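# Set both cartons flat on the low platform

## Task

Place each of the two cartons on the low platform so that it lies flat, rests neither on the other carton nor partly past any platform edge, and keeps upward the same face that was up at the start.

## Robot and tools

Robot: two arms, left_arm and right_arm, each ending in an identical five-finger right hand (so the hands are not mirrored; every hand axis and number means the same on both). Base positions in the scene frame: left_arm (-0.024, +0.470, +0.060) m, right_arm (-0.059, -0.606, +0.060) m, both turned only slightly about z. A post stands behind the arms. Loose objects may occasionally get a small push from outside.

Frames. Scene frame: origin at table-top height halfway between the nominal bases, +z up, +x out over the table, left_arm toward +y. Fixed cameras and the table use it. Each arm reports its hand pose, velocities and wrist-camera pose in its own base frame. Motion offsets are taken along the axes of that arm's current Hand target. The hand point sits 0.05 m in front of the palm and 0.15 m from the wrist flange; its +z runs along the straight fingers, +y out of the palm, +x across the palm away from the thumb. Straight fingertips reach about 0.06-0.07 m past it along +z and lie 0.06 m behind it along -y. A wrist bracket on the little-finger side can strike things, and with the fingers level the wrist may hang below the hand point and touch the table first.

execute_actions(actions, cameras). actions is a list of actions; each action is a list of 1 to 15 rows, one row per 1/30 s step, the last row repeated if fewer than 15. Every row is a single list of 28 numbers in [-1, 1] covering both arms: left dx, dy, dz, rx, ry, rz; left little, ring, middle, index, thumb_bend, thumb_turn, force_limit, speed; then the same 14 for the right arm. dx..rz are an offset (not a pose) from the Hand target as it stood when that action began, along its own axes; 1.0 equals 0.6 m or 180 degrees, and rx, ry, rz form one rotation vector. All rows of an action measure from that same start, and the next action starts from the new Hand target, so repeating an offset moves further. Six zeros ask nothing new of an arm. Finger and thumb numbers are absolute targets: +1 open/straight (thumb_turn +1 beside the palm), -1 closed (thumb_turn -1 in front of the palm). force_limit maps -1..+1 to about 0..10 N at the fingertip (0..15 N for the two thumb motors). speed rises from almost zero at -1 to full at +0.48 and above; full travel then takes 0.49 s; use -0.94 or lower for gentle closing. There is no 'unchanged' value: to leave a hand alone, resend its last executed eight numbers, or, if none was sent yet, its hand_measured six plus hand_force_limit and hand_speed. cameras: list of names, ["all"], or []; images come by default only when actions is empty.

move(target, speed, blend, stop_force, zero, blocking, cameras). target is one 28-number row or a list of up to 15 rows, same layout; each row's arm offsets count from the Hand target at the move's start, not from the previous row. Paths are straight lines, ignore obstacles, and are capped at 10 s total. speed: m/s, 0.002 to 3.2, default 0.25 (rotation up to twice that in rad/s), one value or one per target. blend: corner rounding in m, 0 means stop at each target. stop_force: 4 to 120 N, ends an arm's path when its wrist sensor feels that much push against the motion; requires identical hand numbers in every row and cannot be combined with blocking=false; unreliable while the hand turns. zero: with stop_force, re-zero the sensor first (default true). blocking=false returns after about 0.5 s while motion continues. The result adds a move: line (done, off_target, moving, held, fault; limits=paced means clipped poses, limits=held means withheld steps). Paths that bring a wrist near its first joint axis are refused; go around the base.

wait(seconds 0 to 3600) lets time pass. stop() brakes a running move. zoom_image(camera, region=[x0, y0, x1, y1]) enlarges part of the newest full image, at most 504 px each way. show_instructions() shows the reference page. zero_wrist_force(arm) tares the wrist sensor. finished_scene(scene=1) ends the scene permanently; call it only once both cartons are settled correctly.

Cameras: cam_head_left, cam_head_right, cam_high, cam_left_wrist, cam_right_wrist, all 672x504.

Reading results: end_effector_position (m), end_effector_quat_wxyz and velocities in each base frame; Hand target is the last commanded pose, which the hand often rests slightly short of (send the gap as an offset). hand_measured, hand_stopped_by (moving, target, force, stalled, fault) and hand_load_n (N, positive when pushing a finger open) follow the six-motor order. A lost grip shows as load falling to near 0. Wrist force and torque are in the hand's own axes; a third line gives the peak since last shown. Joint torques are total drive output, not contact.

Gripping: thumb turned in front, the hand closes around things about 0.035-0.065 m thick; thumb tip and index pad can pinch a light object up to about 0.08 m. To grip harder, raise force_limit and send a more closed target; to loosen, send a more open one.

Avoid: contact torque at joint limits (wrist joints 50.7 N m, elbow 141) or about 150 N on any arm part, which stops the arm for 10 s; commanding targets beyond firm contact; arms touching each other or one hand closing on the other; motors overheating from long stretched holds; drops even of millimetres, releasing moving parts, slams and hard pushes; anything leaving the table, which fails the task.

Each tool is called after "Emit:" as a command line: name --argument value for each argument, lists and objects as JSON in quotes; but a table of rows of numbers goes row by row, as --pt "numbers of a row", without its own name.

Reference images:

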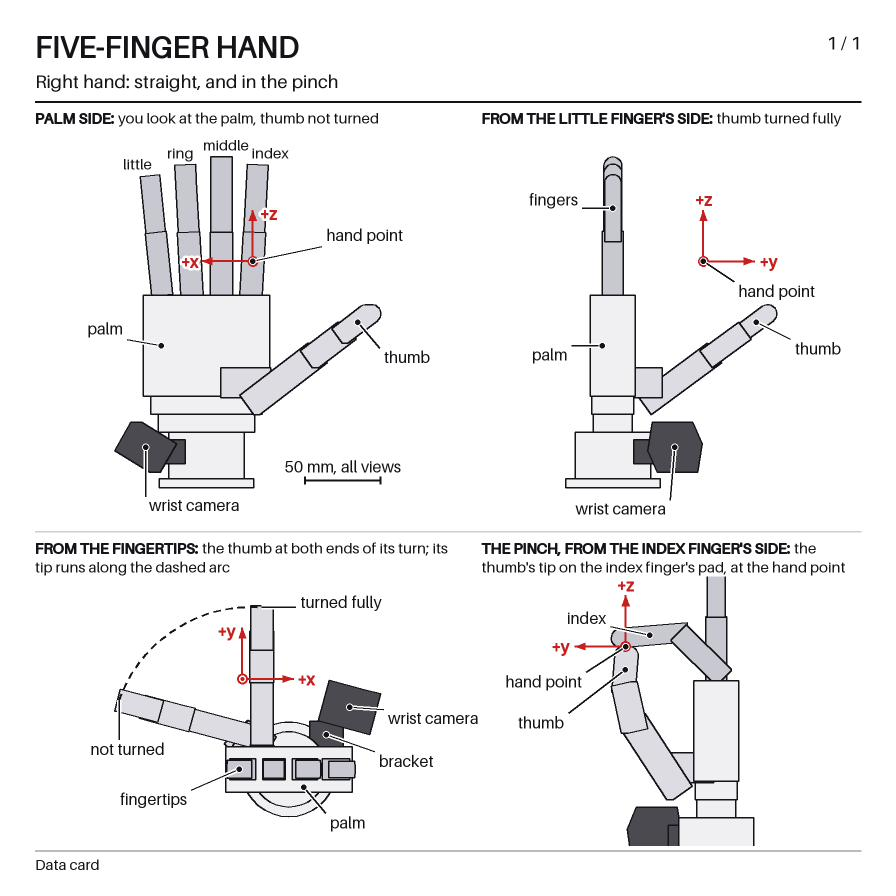

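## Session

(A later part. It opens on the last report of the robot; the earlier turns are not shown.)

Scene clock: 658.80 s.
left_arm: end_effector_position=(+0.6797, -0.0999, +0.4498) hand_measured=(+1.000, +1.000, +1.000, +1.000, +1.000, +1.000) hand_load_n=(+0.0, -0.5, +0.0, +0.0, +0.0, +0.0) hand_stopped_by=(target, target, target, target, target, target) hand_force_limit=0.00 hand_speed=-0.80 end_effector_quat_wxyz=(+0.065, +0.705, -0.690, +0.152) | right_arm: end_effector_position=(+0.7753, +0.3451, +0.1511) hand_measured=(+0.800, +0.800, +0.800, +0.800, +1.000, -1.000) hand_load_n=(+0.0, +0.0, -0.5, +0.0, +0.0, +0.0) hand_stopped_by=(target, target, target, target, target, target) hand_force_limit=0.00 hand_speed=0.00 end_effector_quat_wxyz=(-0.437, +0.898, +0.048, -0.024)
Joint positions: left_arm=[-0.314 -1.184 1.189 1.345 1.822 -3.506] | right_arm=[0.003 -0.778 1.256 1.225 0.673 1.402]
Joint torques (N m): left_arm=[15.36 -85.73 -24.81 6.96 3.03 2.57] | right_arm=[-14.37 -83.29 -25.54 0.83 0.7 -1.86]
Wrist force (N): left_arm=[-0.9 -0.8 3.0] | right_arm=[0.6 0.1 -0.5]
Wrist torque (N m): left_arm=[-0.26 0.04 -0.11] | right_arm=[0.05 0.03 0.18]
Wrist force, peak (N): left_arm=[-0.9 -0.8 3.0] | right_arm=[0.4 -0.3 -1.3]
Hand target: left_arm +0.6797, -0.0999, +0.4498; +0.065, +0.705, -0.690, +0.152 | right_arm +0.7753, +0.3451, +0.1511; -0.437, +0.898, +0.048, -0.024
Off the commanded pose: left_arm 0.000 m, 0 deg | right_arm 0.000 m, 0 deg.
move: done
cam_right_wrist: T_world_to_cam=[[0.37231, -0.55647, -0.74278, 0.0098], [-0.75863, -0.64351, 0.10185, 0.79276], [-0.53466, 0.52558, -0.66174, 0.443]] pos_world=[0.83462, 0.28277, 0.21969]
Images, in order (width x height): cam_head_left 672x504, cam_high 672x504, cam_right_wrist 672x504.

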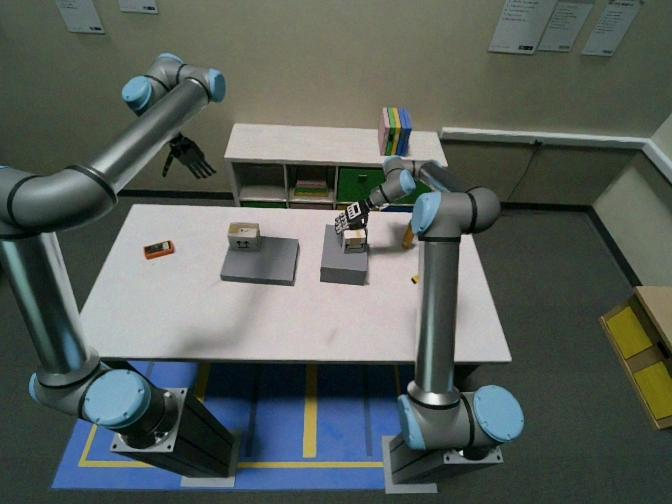

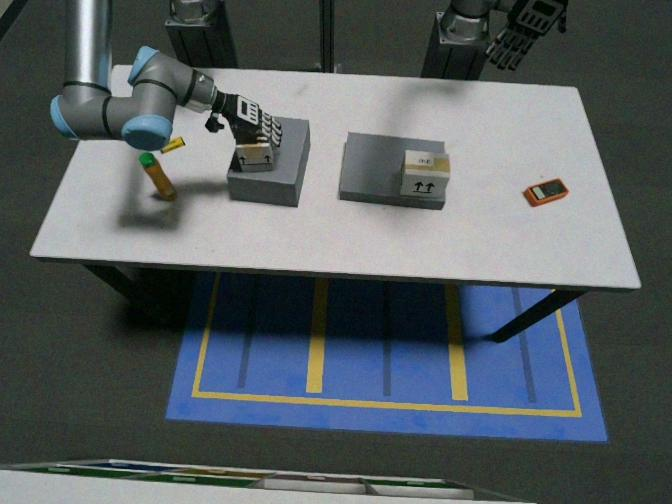

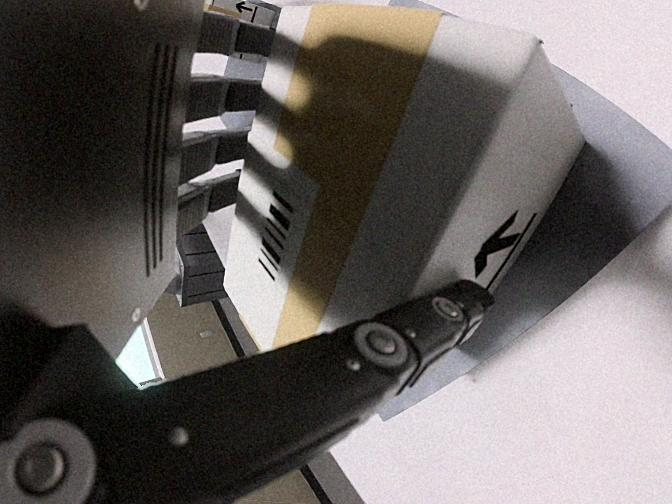

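Emit:
move --target '[0,0,0,0,0,0,1,1,1,1,1,1,0,-0.8,0,0,0,0,0,0,0.8,0.8,0.1,0.1,1,-1,-0.4,-0.9]' --cameras '["cam_high","cam_right_wrist"]'

Emit:
zoom_image --camera "cam_high" --region '[180, 70, 320, 210]'

Scene clock: 676.40 s.
left_arm: end_effector_position=(+0.6797, -0.0999, +0.4498) hand_measured=(+1.000, +1.000, +1.000, +1.000, +1.000, +1.000) hand_load_n=(+0.0, +0.0, +0.0, +0.0, +0.0, +0.0) hand_stopped_by=(target, target, target, target, target, target) hand_force_limit=0.00 hand_speed=-0.80 end_effector_quat_wxyz=(+0.065, +0.705, -0.690, +0.152) | right_arm: end_effector_position=(+0.7753, +0.3451, +0.1511) hand_measured=(+0.800, +0.800, +0.532, +0.540, +1.000, -1.000) hand_load_n=(+0.0, +0.0, +3.0, +3.5, +0.5, +0.0) hand_stopped_by=(target, target, force, force, target, target) hand_force_limit=-0.40 hand_speed=-0.90 end_effector_quat_wxyz=(-0.437, +0.898, +0.048, -0.024)
Joint positions: left_arm=[-0.314 -1.184 1.189 1.345 1.822 -3.506] | right_arm=[0.003 -0.778 1.256 1.225 0.673 1.402]
Joint torques (N m): left_arm=[15.14 -84.21 -24.63 6.93 2.59 2.53] | right_arm=[-14.43 -83.42 -25.56 0.94 -0.12 0.86]
Wrist force (N): left_arm=[-1.1 -0.7 2.7] | right_arm=[0.8 -5.6 -3.0]
Wrist torque (N m): left_arm=[-0.23 0.08 -0.13] | right_arm=[0.37 -0.03 0.15]
Wrist force, peak (N): left_arm=[-0.9 -0.8 3.2] | right_arm=[0.5 -6.1 -2.5]
Hand target: left_arm +0.6797, -0.0999, +0.4498; +0.065, +0.705, -0.690, +0.152 | right_arm +0.7753, +0.3451, +0.1511; -0.437, +0.898, +0.048, -0.024
Off the commanded pose: left_arm 0.000 m, 0 deg | right_arm 0.000 m, 0 deg.
move: done
cam_right_wrist: T_world_to_cam=[[0.37231, -0.55647, -0.74278, 0.0098], [-0.75863, -0.64351, 0.10185, 0.79276], [-0.53466, 0.52558, -0.66174, 0.443]] pos_world=[0.83462, 0.28277, 0.21969]

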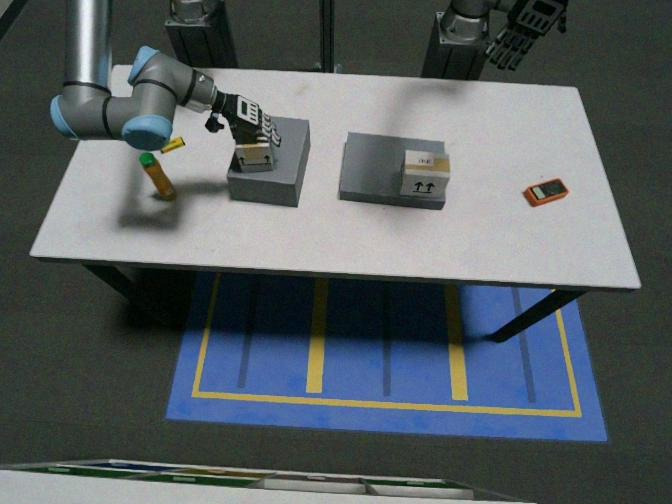

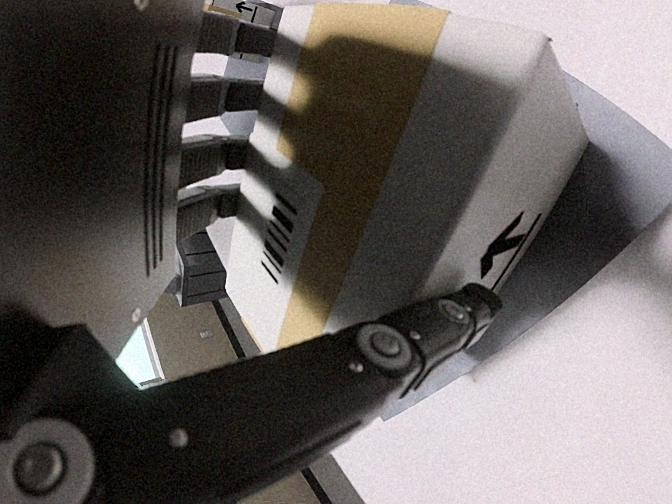

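Scaled by 3.600 from the camera's image (finer frame: 960x720).

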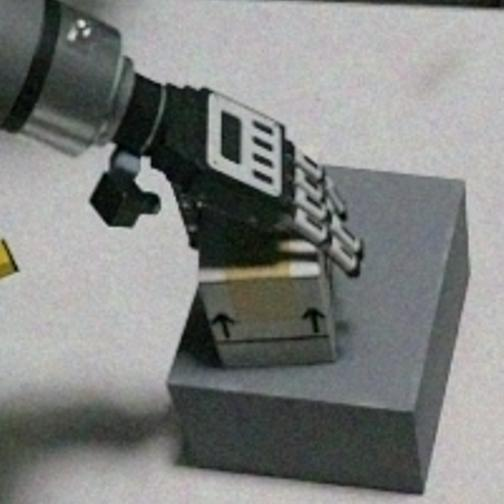

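Emit:
move --target '[0,0,0,0,0,0,1,1,1,1,1,1,0,-0.8,0,0,0,0,0,0,0.8,0.8,0.1,0.1,0.6,-1,-0.5,-0.92]' --cameras '["cam_high","cam_right_wrist"]'

Scene clock: 697.67 s.
left_arm: end_effector_position=(+0.6797, -0.0999, +0.4498) hand_measured=(+1.000, +1.000, +1.000, +1.000, +1.000, +1.000) hand_load_n=(+0.0, +0.0, +0.0, -0.5, +0.0, +0.0) hand_stopped_by=(target, target, target, target, target, target) hand_force_limit=0.00 hand_speed=-0.80 end_effector_quat_wxyz=(+0.065, +0.705, -0.690, +0.152) | right_arm: end_effector_position=(+0.7753, +0.3451, +0.1511) hand_measured=(+0.800, +0.800, +0.532, +0.540, +0.992, -1.000) hand_load_n=(+0.0, +0.0, +3.5, +3.5, +4.0, +0.0) hand_stopped_by=(target, target, force, force, force, target) hand_force_limit=-0.50 hand_speed=-0.92 end_effector_quat_wxyz=(-0.437, +0.898, +0.048, -0.024)
Joint positions: left_arm=[-0.314 -1.184 1.189 1.345 1.822 -3.506] | right_arm=[0.003 -0.778 1.256 1.225 0.673 1.402]
Joint torques (N m): left_arm=[15.46 -85.14 -25.82 6.85 2.69 2.3] | right_arm=[-13.66 -83.89 -26.62 1.47 -0.62 1.13]
Wrist force (N): left_arm=[-1.1 -0.6 2.8] | right_arm=[0.6 -5.1 -3.5]
Wrist torque (N m): left_arm=[-0.22 0.08 -0.13] | right_arm=[0.39 0.02 0.14]
Wrist force, peak (N): left_arm=[-1.1 -0.7 3.1] | right_arm=[0.5 -5.8 -3.4]
Hand target: left_arm +0.6797, -0.0999, +0.4498; +0.065, +0.705, -0.690, +0.152 | right_arm +0.7753, +0.3451, +0.1511; -0.437, +0.898, +0.048, -0.024
Off the commanded pose: left_arm 0.000 m, 0 deg | right_arm 0.000 m, 0 deg.
move: done
cam_right_wrist: T_world_to_cam=[[0.37231, -0.55647, -0.74278, 0.0098], [-0.75863, -0.64351, 0.10185, 0.79276], [-0.53466, 0.52558, -0.66174, 0.443]] pos_world=[0.83462, 0.28277, 0.21969]

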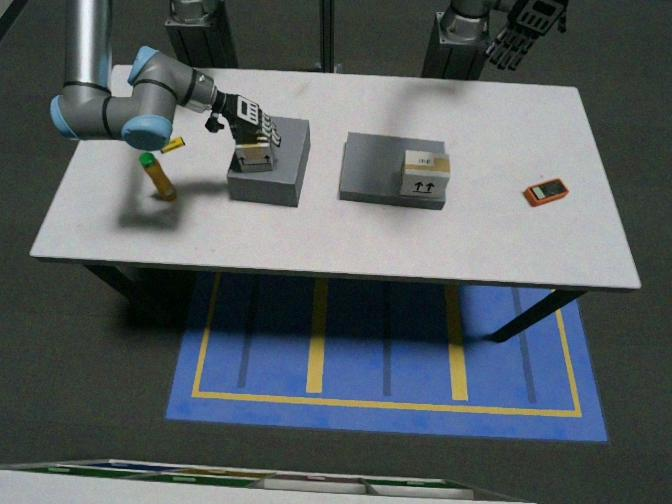

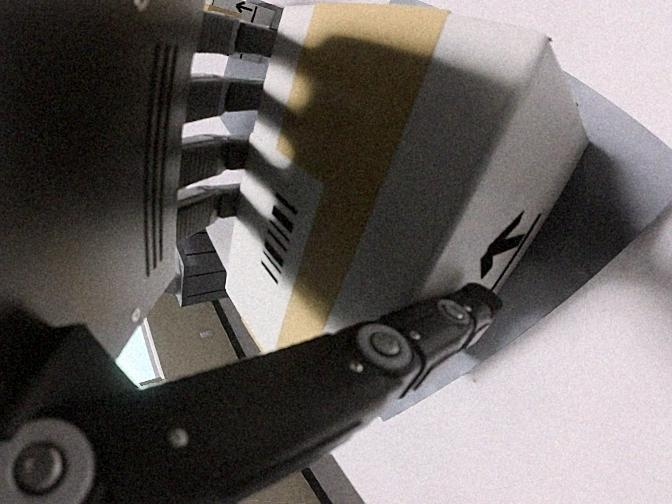

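Emit:
move --pt "0 0 0 0 0 0 1 1 1 1 1 1 0 -0.8 0 0 0 0 0 0 0.8 0.8 0.8 0.8 1 -1 -0.5 -0.6" --pt "0 0 0 0 0 0 1 1 1 1 1 1 0 -0.8 0 -0.0406 -0.0401 -0.0328 0 0 0.8 0.8 0.8 0.8 1 -1 -0.5 -0.6" --speed 0.08 --cameras '["cam_right_wrist"]'

Emit:
zoom_image --camera "cam_right_wrist" --region '[230, 0, 670, 400]'

Scene clock: 794.23 s.
left_arm: end_effector_position=(+0.6797, -0.0999, +0.4498) hand_measured=(+1.000, +1.000, +1.000, +1.000, +1.000, +1.000) hand_load_n=(+0.0, +0.0, +0.0, +0.0, +0.0, +0.0) hand_stopped_by=(target, target, target, target, target, target) hand_force_limit=0.00 hand_speed=-0.80 end_effector_quat_wxyz=(+0.065, +0.705, -0.690, +0.152) | right_arm: end_effector_position=(+0.7757, +0.3413, +0.1849) hand_measured=(+0.800, +0.800, +0.800, +0.800, +1.000, -1.000) hand_load_n=(+0.0, +0.0, +0.0, +0.0, +0.0, +0.0) hand_stopped_by=(target, target, target, target, target, target) hand_force_limit=-0.50 hand_speed=-0.60 end_effector_quat_wxyz=(-0.390, +0.919, +0.050, -0.021)
Joint positions: left_arm=[-0.314 -1.184 1.189 1.345 1.822 -3.506] | right_arm=[0.025 -0.815 1.215 1.256 0.772 1.453]
Joint torques (N m): left_arm=[15.1 -85.44 -25.15 6.59 2.8 2.68] | right_arm=[7.67 -120.51 -42.53 7.79 1.52 1.89]
Wrist force (N): left_arm=[-1.0 -0.8 3.1] | right_arm=[1.0 0.1 -0.7]
Wrist torque (N m): left_arm=[-0.27 0.05 -0.12] | right_arm=[0.03 -0.02 -0.13]
Wrist force, peak (N): left_arm=[-0.9 -1.1 3.5] | right_arm=[0.8 -5.4 -3.6]
Hand target: left_arm +0.6797, -0.0999, +0.4498; +0.065, +0.705, -0.690, +0.152 | right_arm +0.7757, +0.3413, +0.1851; -0.390, +0.919, +0.050, -0.021
Off the commanded pose: left_arm 0.000 m, 0 deg | right_arm 0.000 m, 0 deg.
move: done
cam_right_wrist: T_world_to_cam=[[0.38012, -0.62906, -0.67808, 0.03943], [-0.76004, -0.63023, 0.1586, 0.77324], [-0.52711, 0.45508, -0.71767, 0.49634]] pos_world=[0.83434, 0.28625, 0.26031]

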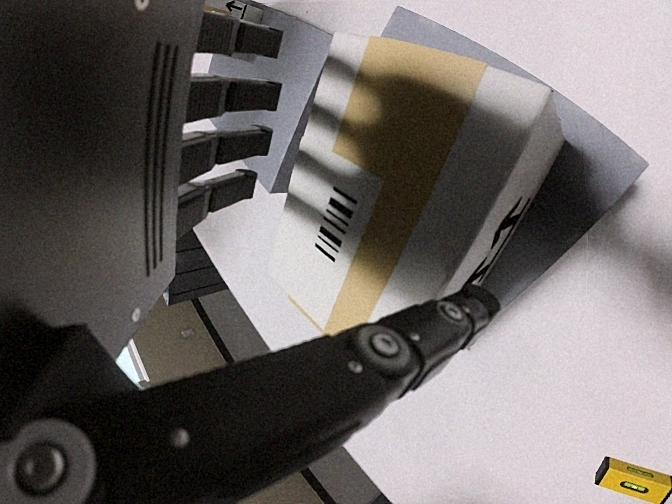

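Scaled by 1.145 from the camera's image (finer frame: 960x720).

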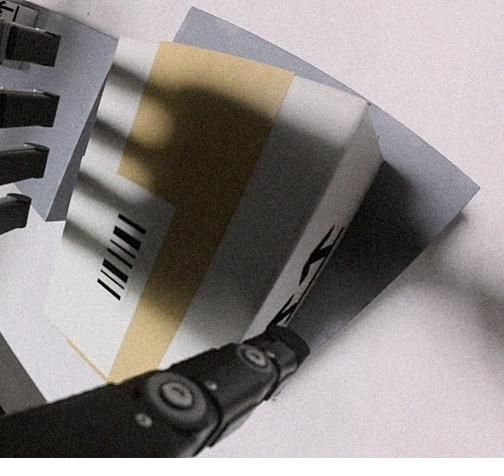

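Emit:
move --target '[0,0,0,0,0,0,1,1,1,1,1,1,0,-0.8,-0.0013,0.0347,0.0337,0,0,0,0.8,0.8,0.8,0.8,1,-1,-0.5,-0.6]' --speed 0.03 --stop_force 8

Emit:
move --target '[0,0,0,0,0,0,1,1,1,1,1,1,0,-0.8,0,0,0,0,0,0,0.8,0.8,0.1,0.1,1,-1,-0.6,-0.9]' --cameras '["cam_high","cam_right_wrist"]'

Emit:
zoom_image --camera "cam_high" --region '[180, 70, 320, 210]'

Scene clock: 825.40 s.
left_arm: end_effector_position=(+0.6797, -0.0999, +0.4498) hand_measured=(+1.000, +1.000, +1.000, +1.000, +1.000, +1.000) hand_load_n=(+0.0, +0.0, +0.0, +0.0, +0.0, +0.0) hand_stopped_by=(target, target, target, target, target, target) hand_force_limit=0.00 hand_speed=-0.80 end_effector_quat_wxyz=(+0.065, +0.705, -0.690, +0.152) | right_arm: end_effector_position=(+0.7749, +0.3412, +0.1561) hand_measured=(+0.800, +0.800, +0.800, +0.800, +1.000, -1.000) hand_load_n=(+0.0, +0.0, +0.0, +0.0, +0.0, +0.0) hand_stopped_by=(target, target, target, target, target, target) hand_force_limit=-0.50 hand_speed=-0.60 end_effector_quat_wxyz=(-0.390, +0.919, +0.050, -0.021)
Joint positions: left_arm=[-0.314 -1.184 1.189 1.345 1.822 -3.506] | right_arm=[0.026 -0.796 1.236 1.216 0.772 1.453]
Joint torques (N m): left_arm=[17.06 -83.71 -24.7 6.81 2.97 2.63] | right_arm=[6.02 -82.99 -26.47 0.69 0.2 1.31]
Wrist force (N): left_arm=[-1.0 -0.8 3.1] | right_arm=[0.8 0.1 -0.7]
Wrist torque (N m): left_arm=[-0.26 0.04 -0.12] | right_arm=[0.04 0.01 -0.14]
Wrist force, peak (N): left_arm=[-0.9 -1.1 3.7] | right_arm=[0.9 0.0 -1.1]
Hand target: left_arm +0.6797, -0.0999, +0.4498; +0.065, +0.705, -0.690, +0.152 | right_arm +0.7749, +0.3412, +0.1561; -0.390, +0.919, +0.050, -0.021
Off the commanded pose: left_arm 0.000 m, 0 deg | right_arm 0.000 m, 0 deg.
move: done

Scene clock: 826.80 s.
left_arm: end_effector_position=(+0.6797, -0.0999, +0.4498) hand_measured=(+1.000, +1.000, +1.000, +1.000, +1.000, +1.000) hand_load_n=(+0.0, +0.0, +0.0, +0.0, +0.0, +0.0) hand_stopped_by=(target, target, target, target, target, target) hand_force_limit=0.00 hand_speed=-0.80 end_effector_quat_wxyz=(+0.065, +0.705, -0.690, +0.152) | right_arm: end_effector_position=(+0.7749, +0.3412, +0.1561) hand_measured=(+0.800, +0.800, +0.484, +0.484, +1.000, -1.000) hand_load_n=(+0.0, +0.0, +2.5, +2.5, +1.0, +0.0) hand_stopped_by=(target, target, force, force, target, target) hand_force_limit=-0.60 hand_speed=-0.90 end_effector_quat_wxyz=(-0.390, +0.919, +0.050, -0.021)
Joint positions: left_arm=[-0.314 -1.184 1.189 1.345 1.822 -3.506] | right_arm=[0.026 -0.796 1.236 1.216 0.772 1.453]
Joint torques (N m): left_arm=[17.18 -87.91 -25.52 6.57 2.62 2.56] | right_arm=[5.47 -83.62 -26.13 0.89 -0.74 1.64]
Wrist force (N): left_arm=[-1.2 -0.7 3.2] | right_arm=[0.6 -3.5 -3.1]
Wrist torque (N m): left_arm=[-0.25 0.08 -0.13] | right_arm=[0.28 0.07 -0.20]
Wrist force, peak (N): left_arm=[-1.1 -1.1 3.5] | right_arm=[1.0 -3.9 -2.6]
Hand target: left_arm +0.6797, -0.0999, +0.4498; +0.065, +0.705, -0.690, +0.152 | right_arm +0.7749, +0.3412, +0.1561; -0.390, +0.919, +0.050, -0.021
Off the commanded pose: left_arm 0.000 m, 0 deg | right_arm 0.000 m, 0 deg.
move: done
cam_right_wrist: T_world_to_cam=[[0.38021, -0.62931, -0.6778, 0.02007], [-0.76005, -0.63018, 0.15875, 0.77718], [-0.52704, 0.4548, -0.71791, 0.47525]] pos_world=[0.83354, 0.28625, 0.23141]

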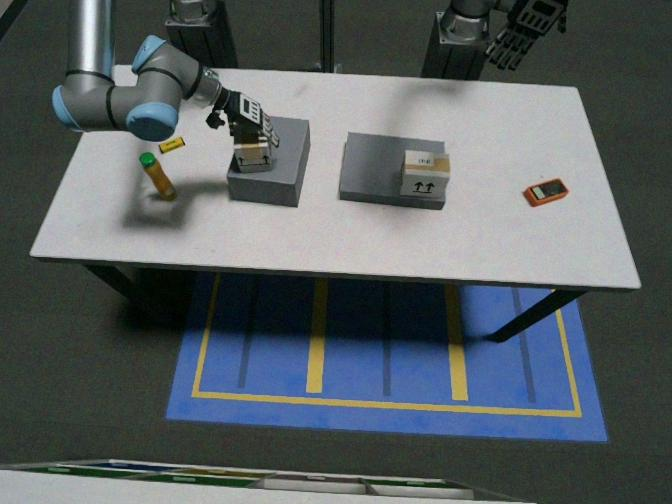

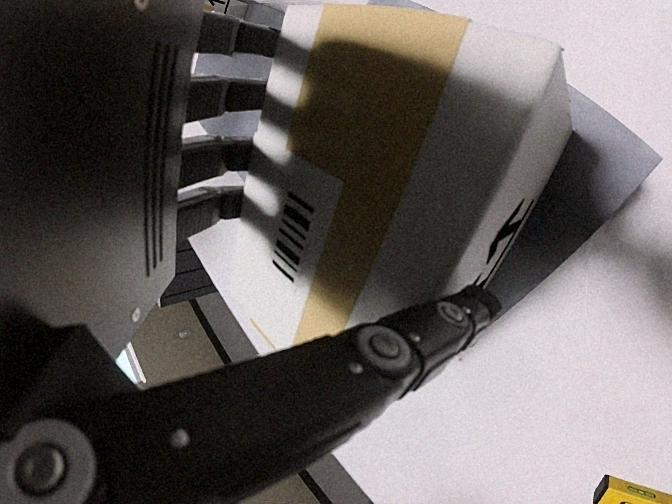

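Scaled by 3.600 from the camera's image (finer frame: 960x720).

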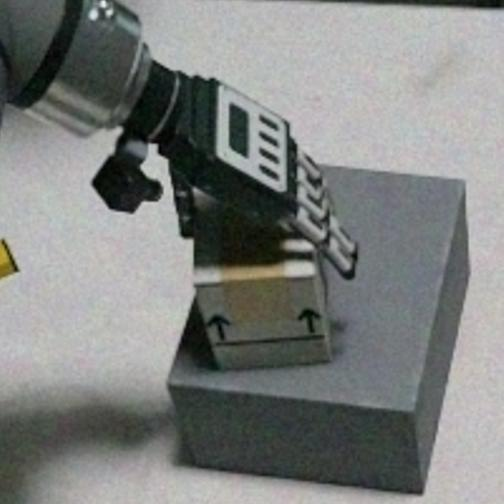

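Emit:
move --target '[0,0,0,0,0,0,1,1,1,1,1,1,0,-0.8,0,0,0,0,0,0,0.8,0.8,0.05,0.05,1,-1,0.4,-0.93]' --cameras '["cam_high","cam_right_wrist"]'

Emit:
zoom_image --camera "cam_high" --region '[180, 70, 320, 210]'

Scene clock: 834.97 s.
left_arm: end_effector_position=(+0.6797, -0.0999, +0.4498) hand_measured=(+1.000, +1.000, +1.000, +1.000, +1.000, +1.000) hand_load_n=(+0.0, +0.0, +0.0, +0.0, +0.0, +0.0) hand_stopped_by=(target, target, target, target, target, target) hand_force_limit=0.00 hand_speed=-0.80 end_effector_quat_wxyz=(+0.065, +0.705, -0.690, +0.152) | right_arm: end_effector_position=(+0.7749, +0.3413, +0.1561) hand_measured=(+0.800, +0.800, +0.454, +0.454, +1.000, -1.000) hand_load_n=(+0.0, +0.0, +7.0, +7.0, +2.5, +1.0) hand_stopped_by=(target, target, force, force, target, target) hand_force_limit=0.40 hand_speed=-0.93 end_effector_quat_wxyz=(-0.390, +0.919, +0.050, -0.021)
Joint positions: left_arm=[-0.314 -1.184 1.189 1.345 1.822 -3.506] | right_arm=[0.026 -0.796 1.236 1.216 0.772 1.453]
Joint torques (N m): left_arm=[16.47 -86.75 -24.88 6.3 2.94 2.51] | right_arm=[3.27 -82.53 -27.22 1.07 -0.69 -0.07]
Wrist force (N): left_arm=[-0.7 -0.8 3.1] | right_arm=[0.6 -6.2 -4.3]
Wrist torque (N m): left_arm=[-0.27 0.02 -0.10] | right_arm=[0.57 0.05 -0.21]
Wrist force, peak (N): left_arm=[-0.9 -0.5 3.7] | right_arm=[0.6 -6.4 -4.0]
Hand target: left_arm +0.6797, -0.0999, +0.4498; +0.065, +0.705, -0.690, +0.152 | right_arm +0.7749, +0.3412, +0.1561; -0.390, +0.919, +0.050, -0.021
Off the commanded pose: left_arm 0.000 m, 0 deg | right_arm 0.000 m, 0 deg.
move: done
cam_right_wrist: T_world_to_cam=[[0.38021, -0.62931, -0.6778, 0.02007], [-0.76005, -0.63018, 0.15875, 0.77718], [-0.52704, 0.4548, -0.71791, 0.47525]] pos_world=[0.83354, 0.28625, 0.23141]

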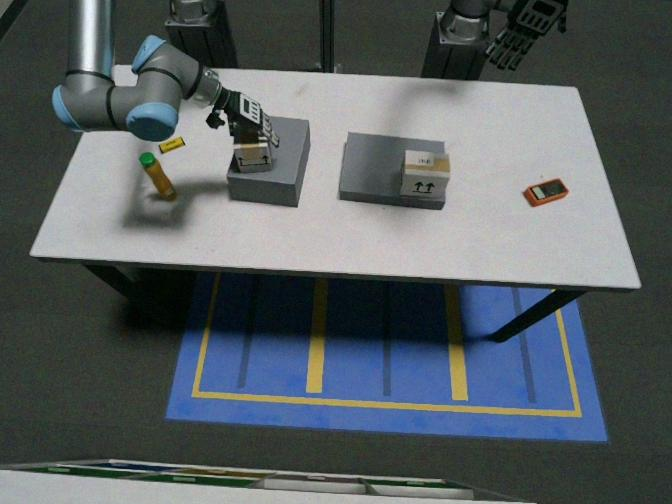

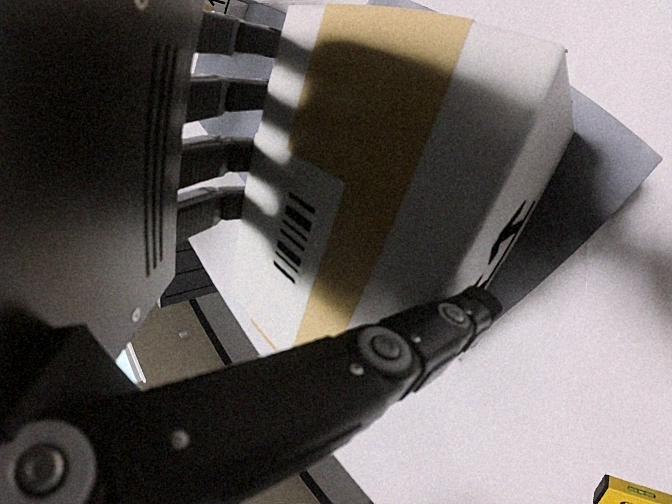

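Scaled by 3.600 from the camera's image (finer frame: 960x720).

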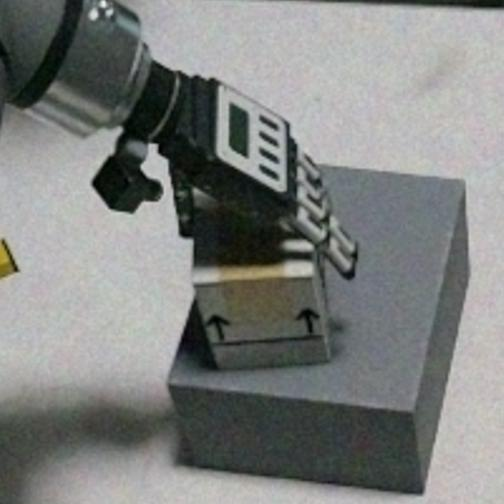

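Emit:
move --target '[0,0,0,0,0,0,1,1,1,1,1,1,0,-0.8,0,-0.0072,-0.007,0,0,0,0.8,0.8,0.05,0.05,1,-1,0.4,-0.93]' --speed 0.02 --cameras '["cam_high","cam_right_wrist"]'

Emit:
zoom_image --camera "cam_high" --region '[180, 70, 320, 210]'

Scene clock: 844.53 s.
left_arm: end_effector_position=(+0.6797, -0.0999, +0.4498) hand_measured=(+1.000, +1.000, +1.000, +1.000, +1.000, +1.000) hand_load_n=(+0.0, +0.0, +0.0, +0.0, +0.0, +0.0) hand_stopped_by=(target, target, target, target, target, target) hand_force_limit=0.00 hand_speed=-0.80 end_effector_quat_wxyz=(+0.065, +0.705, -0.690, +0.152) | right_arm: end_effector_position=(+0.7749, +0.3412, +0.1617) hand_measured=(+0.800, +0.800, +0.454, +0.454, +1.000, -1.000) hand_load_n=(+0.5, +0.0, +6.5, +6.5, +2.5, +1.0) hand_stopped_by=(target, target, force, force, target, target) hand_force_limit=0.40 hand_speed=-0.93 end_effector_quat_wxyz=(-0.390, +0.919, +0.050, -0.021)
Joint positions: left_arm=[-0.314 -1.184 1.189 1.345 1.822 -3.506] | right_arm=[0.026 -0.8 1.232 1.223 0.772 1.453]
Joint torques (N m): left_arm=[16.7 -84.74 -25.51 6.24 2.68 2.38] | right_arm=[-1.89 -122 -43.2 8.35 -1.43 -1.81]
Wrist force (N): left_arm=[-0.8 -0.8 3.4] | right_arm=[0.9 3.1 2.4]
Wrist torque (N m): left_arm=[-0.28 0.02 -0.11] | right_arm=[0.04 -0.06 -0.08]
Wrist force, peak (N): left_arm=[-1.1 -0.8 3.5] | right_arm=[0.6 -6.3 -4.4]
Hand target: left_arm +0.6797, -0.0999, +0.4498; +0.065, +0.705, -0.690, +0.152 | right_arm +0.7749, +0.3412, +0.1621; -0.390, +0.919, +0.050, -0.021
Off the commanded pose: left_arm 0.000 m, 0 deg | right_arm 0.000 m, 0 deg.
move: done
cam_right_wrist: T_world_to_cam=[[0.38014, -0.62933, -0.67781, 0.024], [-0.76003, -0.63017, 0.15885, 0.77623], [-0.52711, 0.45477, -0.71787, 0.4794]] pos_world=[0.83354, 0.28625, 0.23711]

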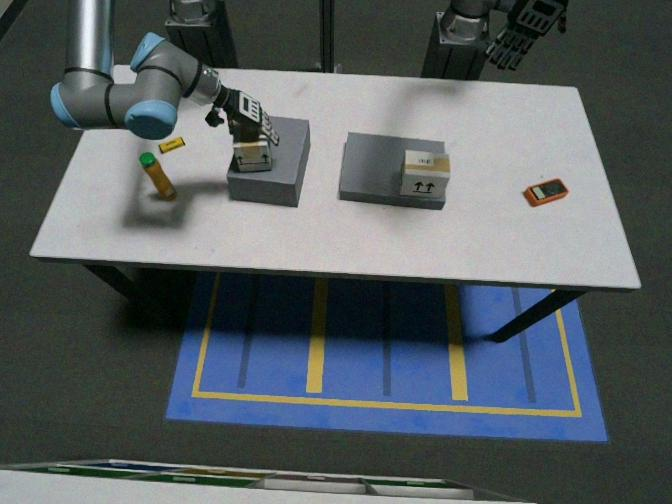

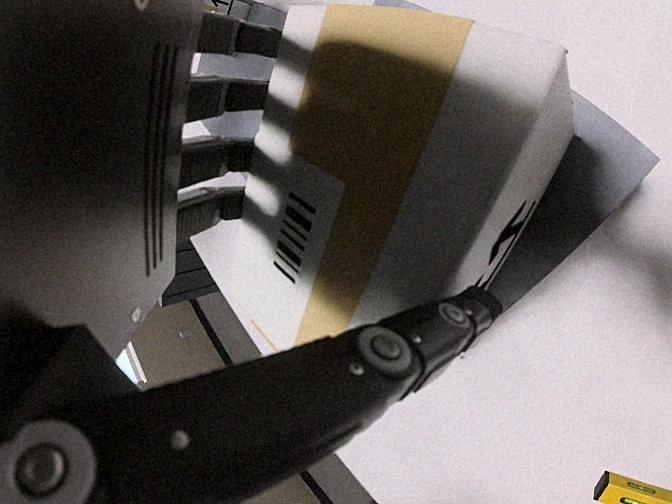

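Scaled by 3.600 from the camera's image (finer frame: 960x720).

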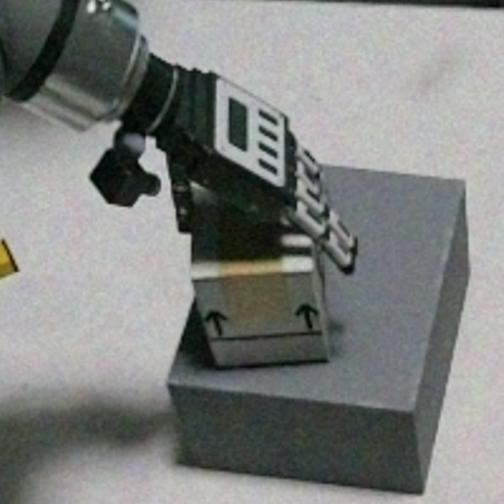

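Emit:
move --pt "0 0 0 0 0 0 1 1 1 1 1 1 0 -0.8 0 -0.0959 -0.0927 0 0 0 0.8 0.8 0.05 0.05 1 -1 0.4 -0.93" --pt "0 0 0 0 0 0 1 1 1 1 1 1 0 -0.8 -0.0167 -0.44 0.3633 0 0.0399 0.0386 0.8 0.8 0.05 0.05 1 -1 0.4 -0.93" --speed '[0.06, 0.12]' --blend 0.03 --cameras '["all"]'

Emit:
zoom_image --camera "cam_high" --region '[300, 70, 460, 220]'

Emit:
zoom_image --camera "cam_head_left" --region '[210, 180, 330, 290]'

Scene clock: 907.37 s.
left_arm: end_effector_position=(+0.6797, -0.0999, +0.4498) hand_measured=(+1.000, +1.000, +1.000, +1.000, +1.000, +1.000) hand_load_n=(+0.0, +0.0, +0.0, +0.0, +0.0, +0.0) hand_stopped_by=(target, target, target, target, target, target) hand_force_limit=0.00 hand_speed=-0.80 end_effector_quat_wxyz=(+0.065, +0.705, -0.690, +0.152) | right_arm: end_effector_position=(+0.7283, +0.6782, +0.2004) hand_measured=(+0.800, +0.800, +0.454, +0.454, +1.000, -1.000) hand_load_n=(+0.0, +0.0, +6.5, +6.5, +2.5, +1.0) hand_stopped_by=(target, target, force, force, target, target) hand_force_limit=0.40 hand_speed=-0.93 end_effector_quat_wxyz=(-0.390, +0.920, -0.031, +0.013)
Joint positions: left_arm=[-0.314 -1.184 1.189 1.345 1.822 -3.506] | right_arm=[0.421 -0.752 0.96 0.913 0.882 2.222]
Joint torques (N m): left_arm=[15.65 -89.2 -25.24 5.93 2.56 1.83] | right_arm=[10.41 -97.04 -46.02 -0.29 0.79 1.85]
Wrist force (N): left_arm=[-1.3 -0.9 3.5] | right_arm=[0.9 3.4 2.4]
Wrist torque (N m): left_arm=[-0.30 0.08 -0.14] | right_arm=[0.08 -0.07 -0.09]
Wrist force, peak (N): left_arm=[-1.1 -0.9 3.8] | right_arm=[0.8 3.8 2.7]
Hand target: left_arm +0.6797, -0.0999, +0.4498; +0.065, +0.705, -0.690, +0.152 | right_arm +0.7283, +0.6784, +0.2003; -0.390, +0.920, -0.031, +0.013
Off the commanded pose: left_arm 0.000 m, 0 deg | right_arm 0.000 m, 0 deg.
move: done
cam_left_wrist: T_world_to_cam=[[-0.96288, -0.26968, 0.01186, 0.61836], [-0.26381, 0.94939, 0.17047, 0.20212], [-0.05723, 0.16102, -0.98529, 0.61037]] pos_world=[0.68365, -0.12341, 0.5596]
cam_right_wrist: T_world_to_cam=[[0.26529, -0.6857, -0.67782, 0.40179], [-0.85779, -0.48885, 0.15881, 0.92244], [-0.44025, 0.53929, -0.71787, 0.20876]] pos_world=[0.77658, 0.61386, 0.27571]

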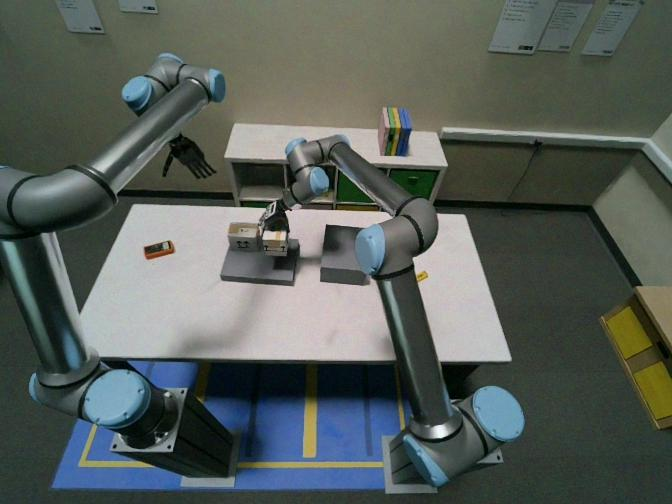

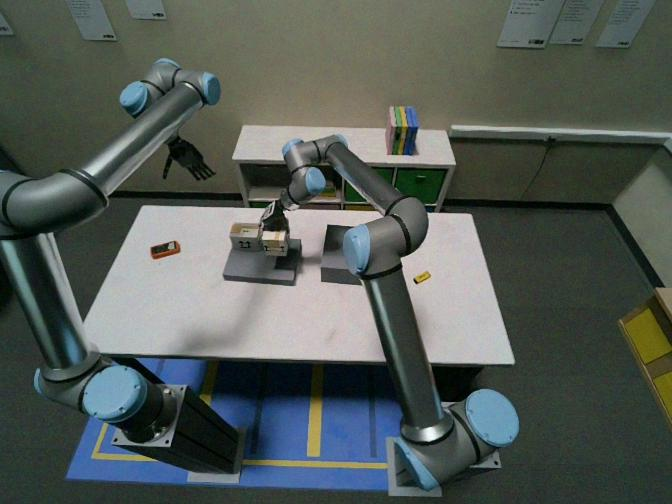

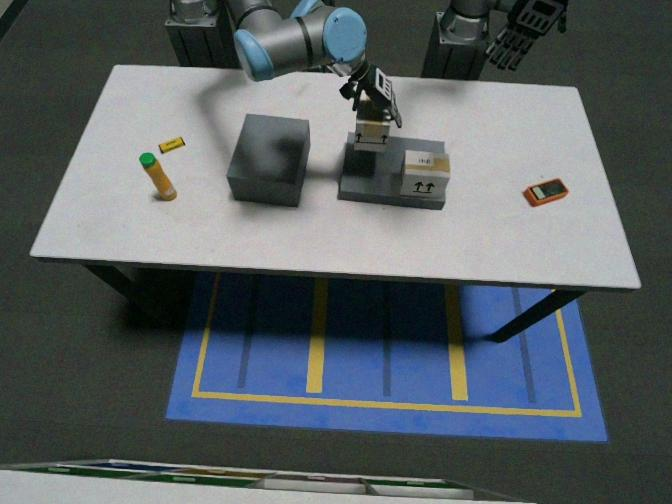

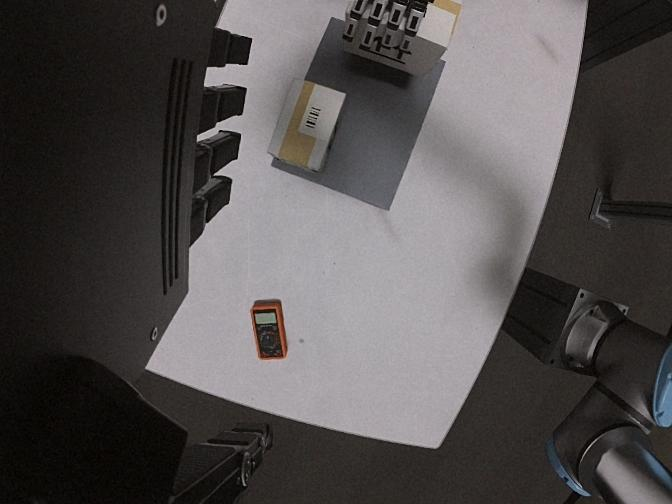

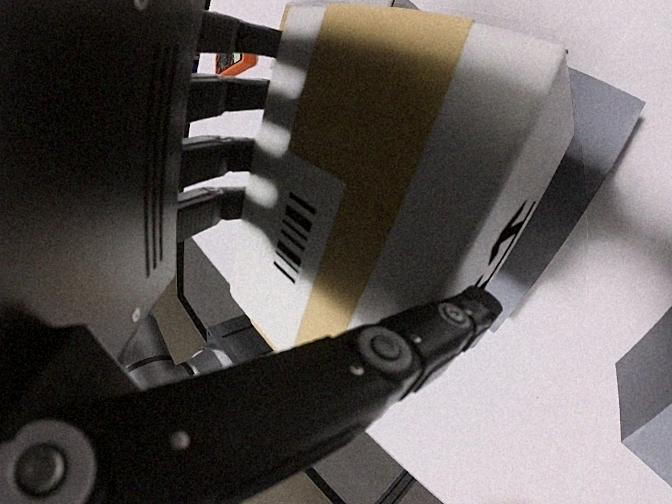

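Scaled by 3.150 from the camera's image (finer frame: 960x720).

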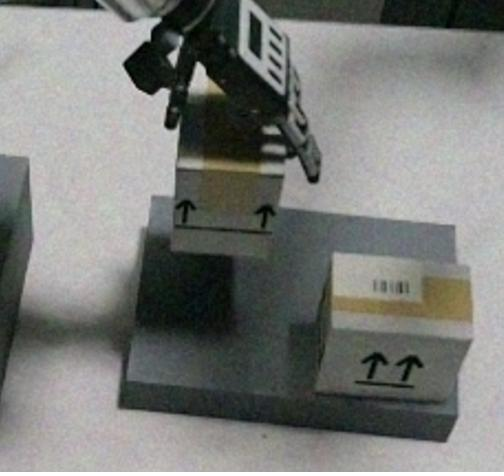

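Scaled by 4.200 from the camera's image (finer frame: 960x720).

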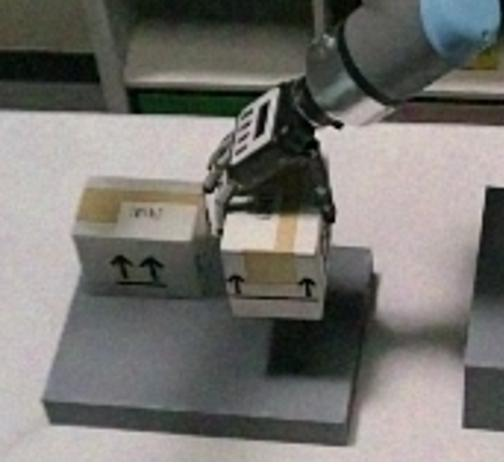

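Emit:
zoom_image --camera "cam_right_wrist" --region '[440, 40, 672, 360]'

Scaled by 1.575 from the camera's image (finer frame: 960x720).

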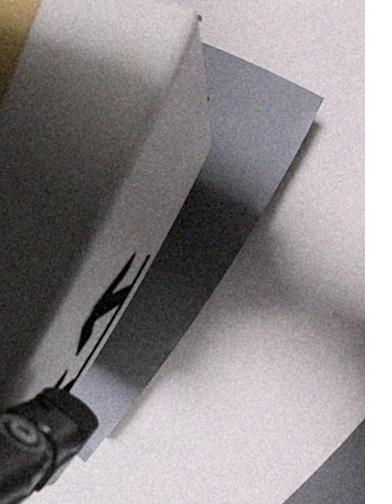

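Emit:
move --target '[0,0,0,0,0,0,1,1,1,1,1,1,0,-0.8,0,0.1258,0.1216,0,0,0,0.8,0.8,0.05,0.05,1,-1,0.4,-0.93]' --speed 0.06 --cameras '["cam_high","cam_head_left","cam_right_wrist"]'

Emit:
zoom_image --camera "cam_high" --region '[300, 70, 460, 220]'

Emit:
zoom_image --camera "cam_head_left" --region '[210, 180, 330, 290]'

Scene clock: 952.40 s.
left_arm: end_effector_position=(+0.6797, -0.0999, +0.4498) hand_measured=(+1.000, +1.000, +1.000, +1.000, +1.000, +1.000) hand_load_n=(+0.0, +0.0, +0.0, +0.0, +0.0, +0.0) hand_stopped_by=(target, target, target, target, target, target) hand_force_limit=0.00 hand_speed=-0.80 end_effector_quat_wxyz=(+0.065, +0.705, -0.690, +0.152) | right_arm: end_effector_position=(+0.7283, +0.6784, +0.0956) hand_measured=(+0.800, +0.800, +0.454, +0.454, +1.000, -1.000) hand_load_n=(+0.0, +0.0, +6.5, +7.0, +2.5, +1.0) hand_stopped_by=(target, target, force, force, target, target) hand_force_limit=0.40 hand_speed=-0.93 end_effector_quat_wxyz=(-0.390, +0.920, -0.031, +0.013)
Joint positions: left_arm=[-0.314 -1.184 1.189 1.345 1.822 -3.506] | right_arm=[0.421 -0.696 1.048 0.768 0.883 2.223]
Joint torques (N m): left_arm=[15.01 -84.92 -25.08 5.52 2.28 2.27] | right_arm=[-2.42 -96.79 -30.56 -0.11 0.13 1.33]
Wrist force (N): left_arm=[-1.0 -1.1 3.6] | right_arm=[1.2 3.1 2.4]
Wrist torque (N m): left_arm=[-0.34 0.03 -0.13] | right_arm=[0.03 -0.10 -0.07]
Wrist force, peak (N): left_arm=[-1.1 -0.9 4.0] | right_arm=[0.9 3.5 2.7]
Hand target: left_arm +0.6797, -0.0999, +0.4498; +0.065, +0.705, -0.690, +0.152 | right_arm +0.7283, +0.6784, +0.0954; -0.390, +0.920, -0.031, +0.013
Off the commanded pose: left_arm 0.000 m, 0 deg | right_arm 0.000 m, 0 deg.
move: done
cam_right_wrist: T_world_to_cam=[[0.26522, -0.68576, -0.67778, 0.33107], [-0.85785, -0.48874, 0.15882, 0.93906], [-0.44017, 0.53932, -0.7179, 0.13338]] pos_world=[0.77648, 0.61406, 0.17101]
Images, in order (width x height): cam_head_left 672x504, cam_high 672x504, cam_right_wrist 672x504.

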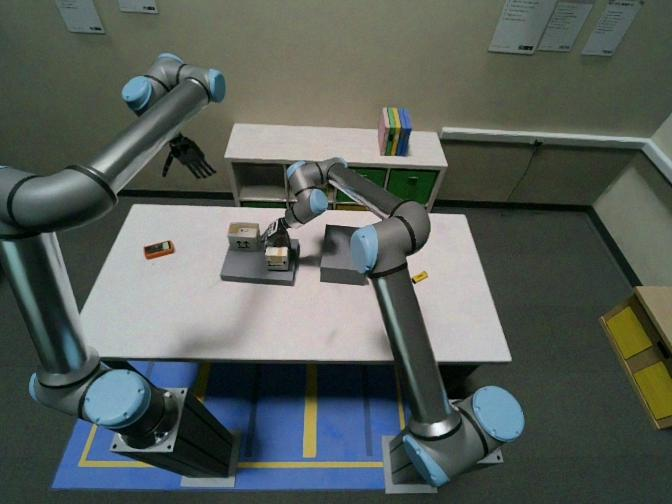

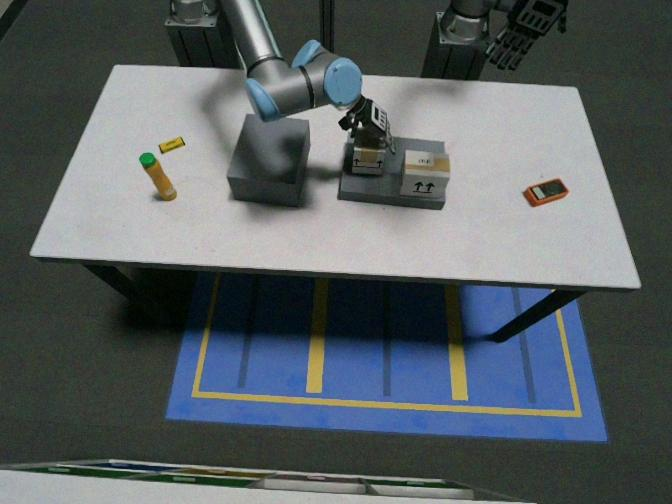

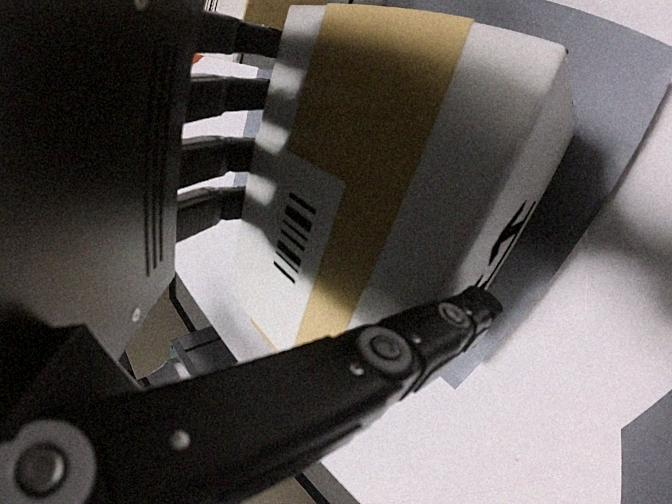

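Scaled by 3.150 from the camera's image (finer frame: 960x720).

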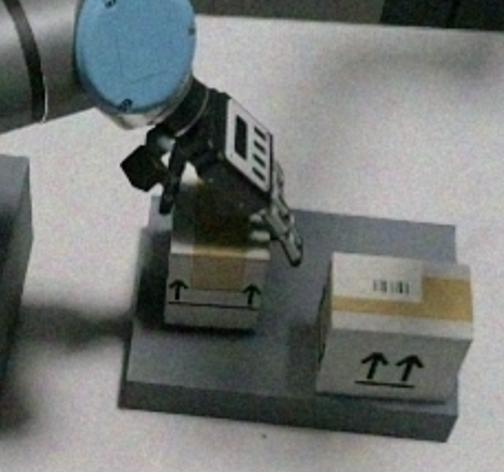

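Scaled by 4.200 from the camera's image (finer frame: 960x720).

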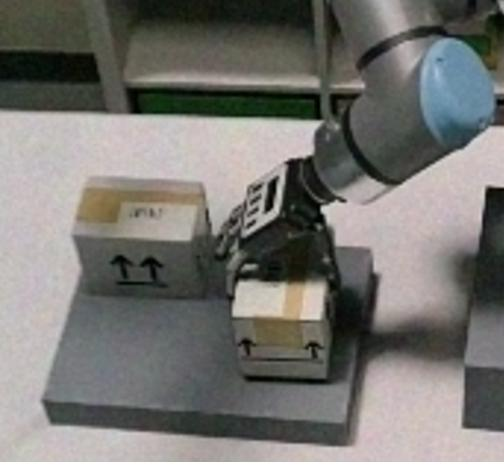

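Emit:
move --target '[0,0,0,0,0,0,1,1,1,1,1,1,0,-0.8,0,0.0246,0.0238,0,0,0,0.8,0.8,0.05,0.05,1,-1,0.4,-0.93]' --speed 0.005 --stop_force 4 --cameras '["cam_high","cam_right_wrist"]'

Emit:
zoom_image --camera "cam_high" --region '[300, 70, 460, 220]'

Scene clock: 962.93 s.
left_arm: end_effector_position=(+0.6797, -0.0999, +0.4498) hand_measured=(+1.000, +1.000, +1.000, +1.000, +1.000, +1.000) hand_load_n=(+0.0, +0.0, +0.0, +0.0, +0.0, +0.0) hand_stopped_by=(target, target, target, target, target, target) hand_force_limit=0.00 hand_speed=-0.80 end_effector_quat_wxyz=(+0.065, +0.705, -0.690, +0.152) | right_arm: end_effector_position=(+0.7283, +0.6784, +0.0842) hand_measured=(+0.800, +0.800, +0.454, +0.454, +1.000, -1.000) hand_load_n=(+0.0, -0.5, +6.5, +6.5, +2.5, +1.0) hand_stopped_by=(target, target, force, force, target, target) hand_force_limit=0.40 hand_speed=-0.93 end_effector_quat_wxyz=(-0.390, +0.920, -0.031, +0.013)
Joint positions: left_arm=[-0.314 -1.184 1.189 1.345 1.822 -3.506] | right_arm=[0.421 -0.689 1.055 0.754 0.883 2.223]
Joint torques (N m): left_arm=[16.64 -85.16 -26.15 5.24 2.95 2.29] | right_arm=[-2.36 -117.43 -40.47 6.09 -1.27 1.71]
Wrist force (N): left_arm=[-1.3 -0.8 4.0] | right_arm=[0.7 -1.2 -3.9]
Wrist torque (N m): left_arm=[-0.31 0.07 -0.14] | right_arm=[0.23 -0.04 -0.13]
Wrist force, peak (N): left_arm=[-1.2 -1.2 4.1] | right_arm=[0.1 -1.3 -4.4]
Hand target: left_arm +0.6797, -0.0999, +0.4498; +0.065, +0.705, -0.690, +0.152 | right_arm +0.7283, +0.6784, +0.0843; -0.390, +0.920, -0.031, +0.013 (not the last commanded pose)
Off the commanded pose: left_arm 0.000 m, 0 deg | right_arm 0.009 m, 0 deg.
move: contact (right_arm)
cam_right_wrist: T_world_to_cam=[[0.26515, -0.68578, -0.67779, 0.32334], [-0.85783, -0.48874, 0.15892, 0.94085], [-0.44025, 0.53929, -0.71787, 0.1252]] pos_world=[0.77648, 0.61406, 0.15951]

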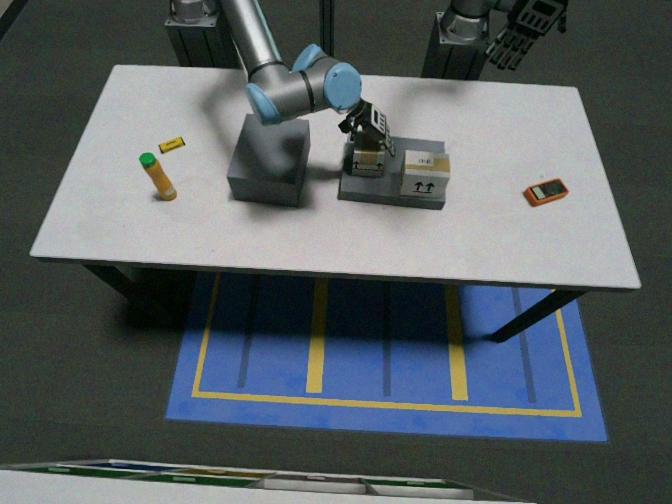

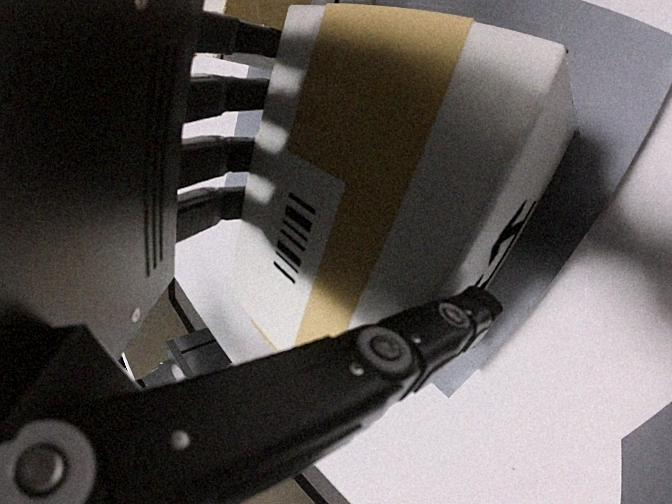

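Scaled by 3.150 from the camera's image (finer frame: 960x720).

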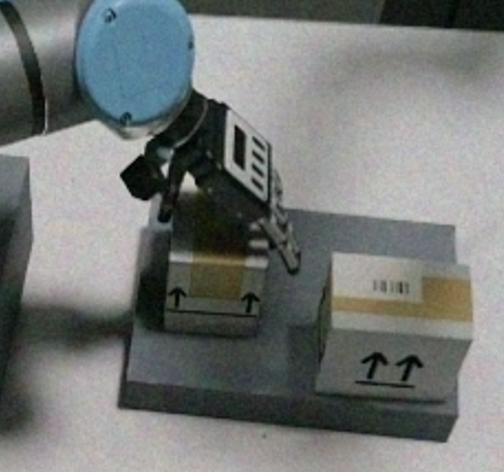

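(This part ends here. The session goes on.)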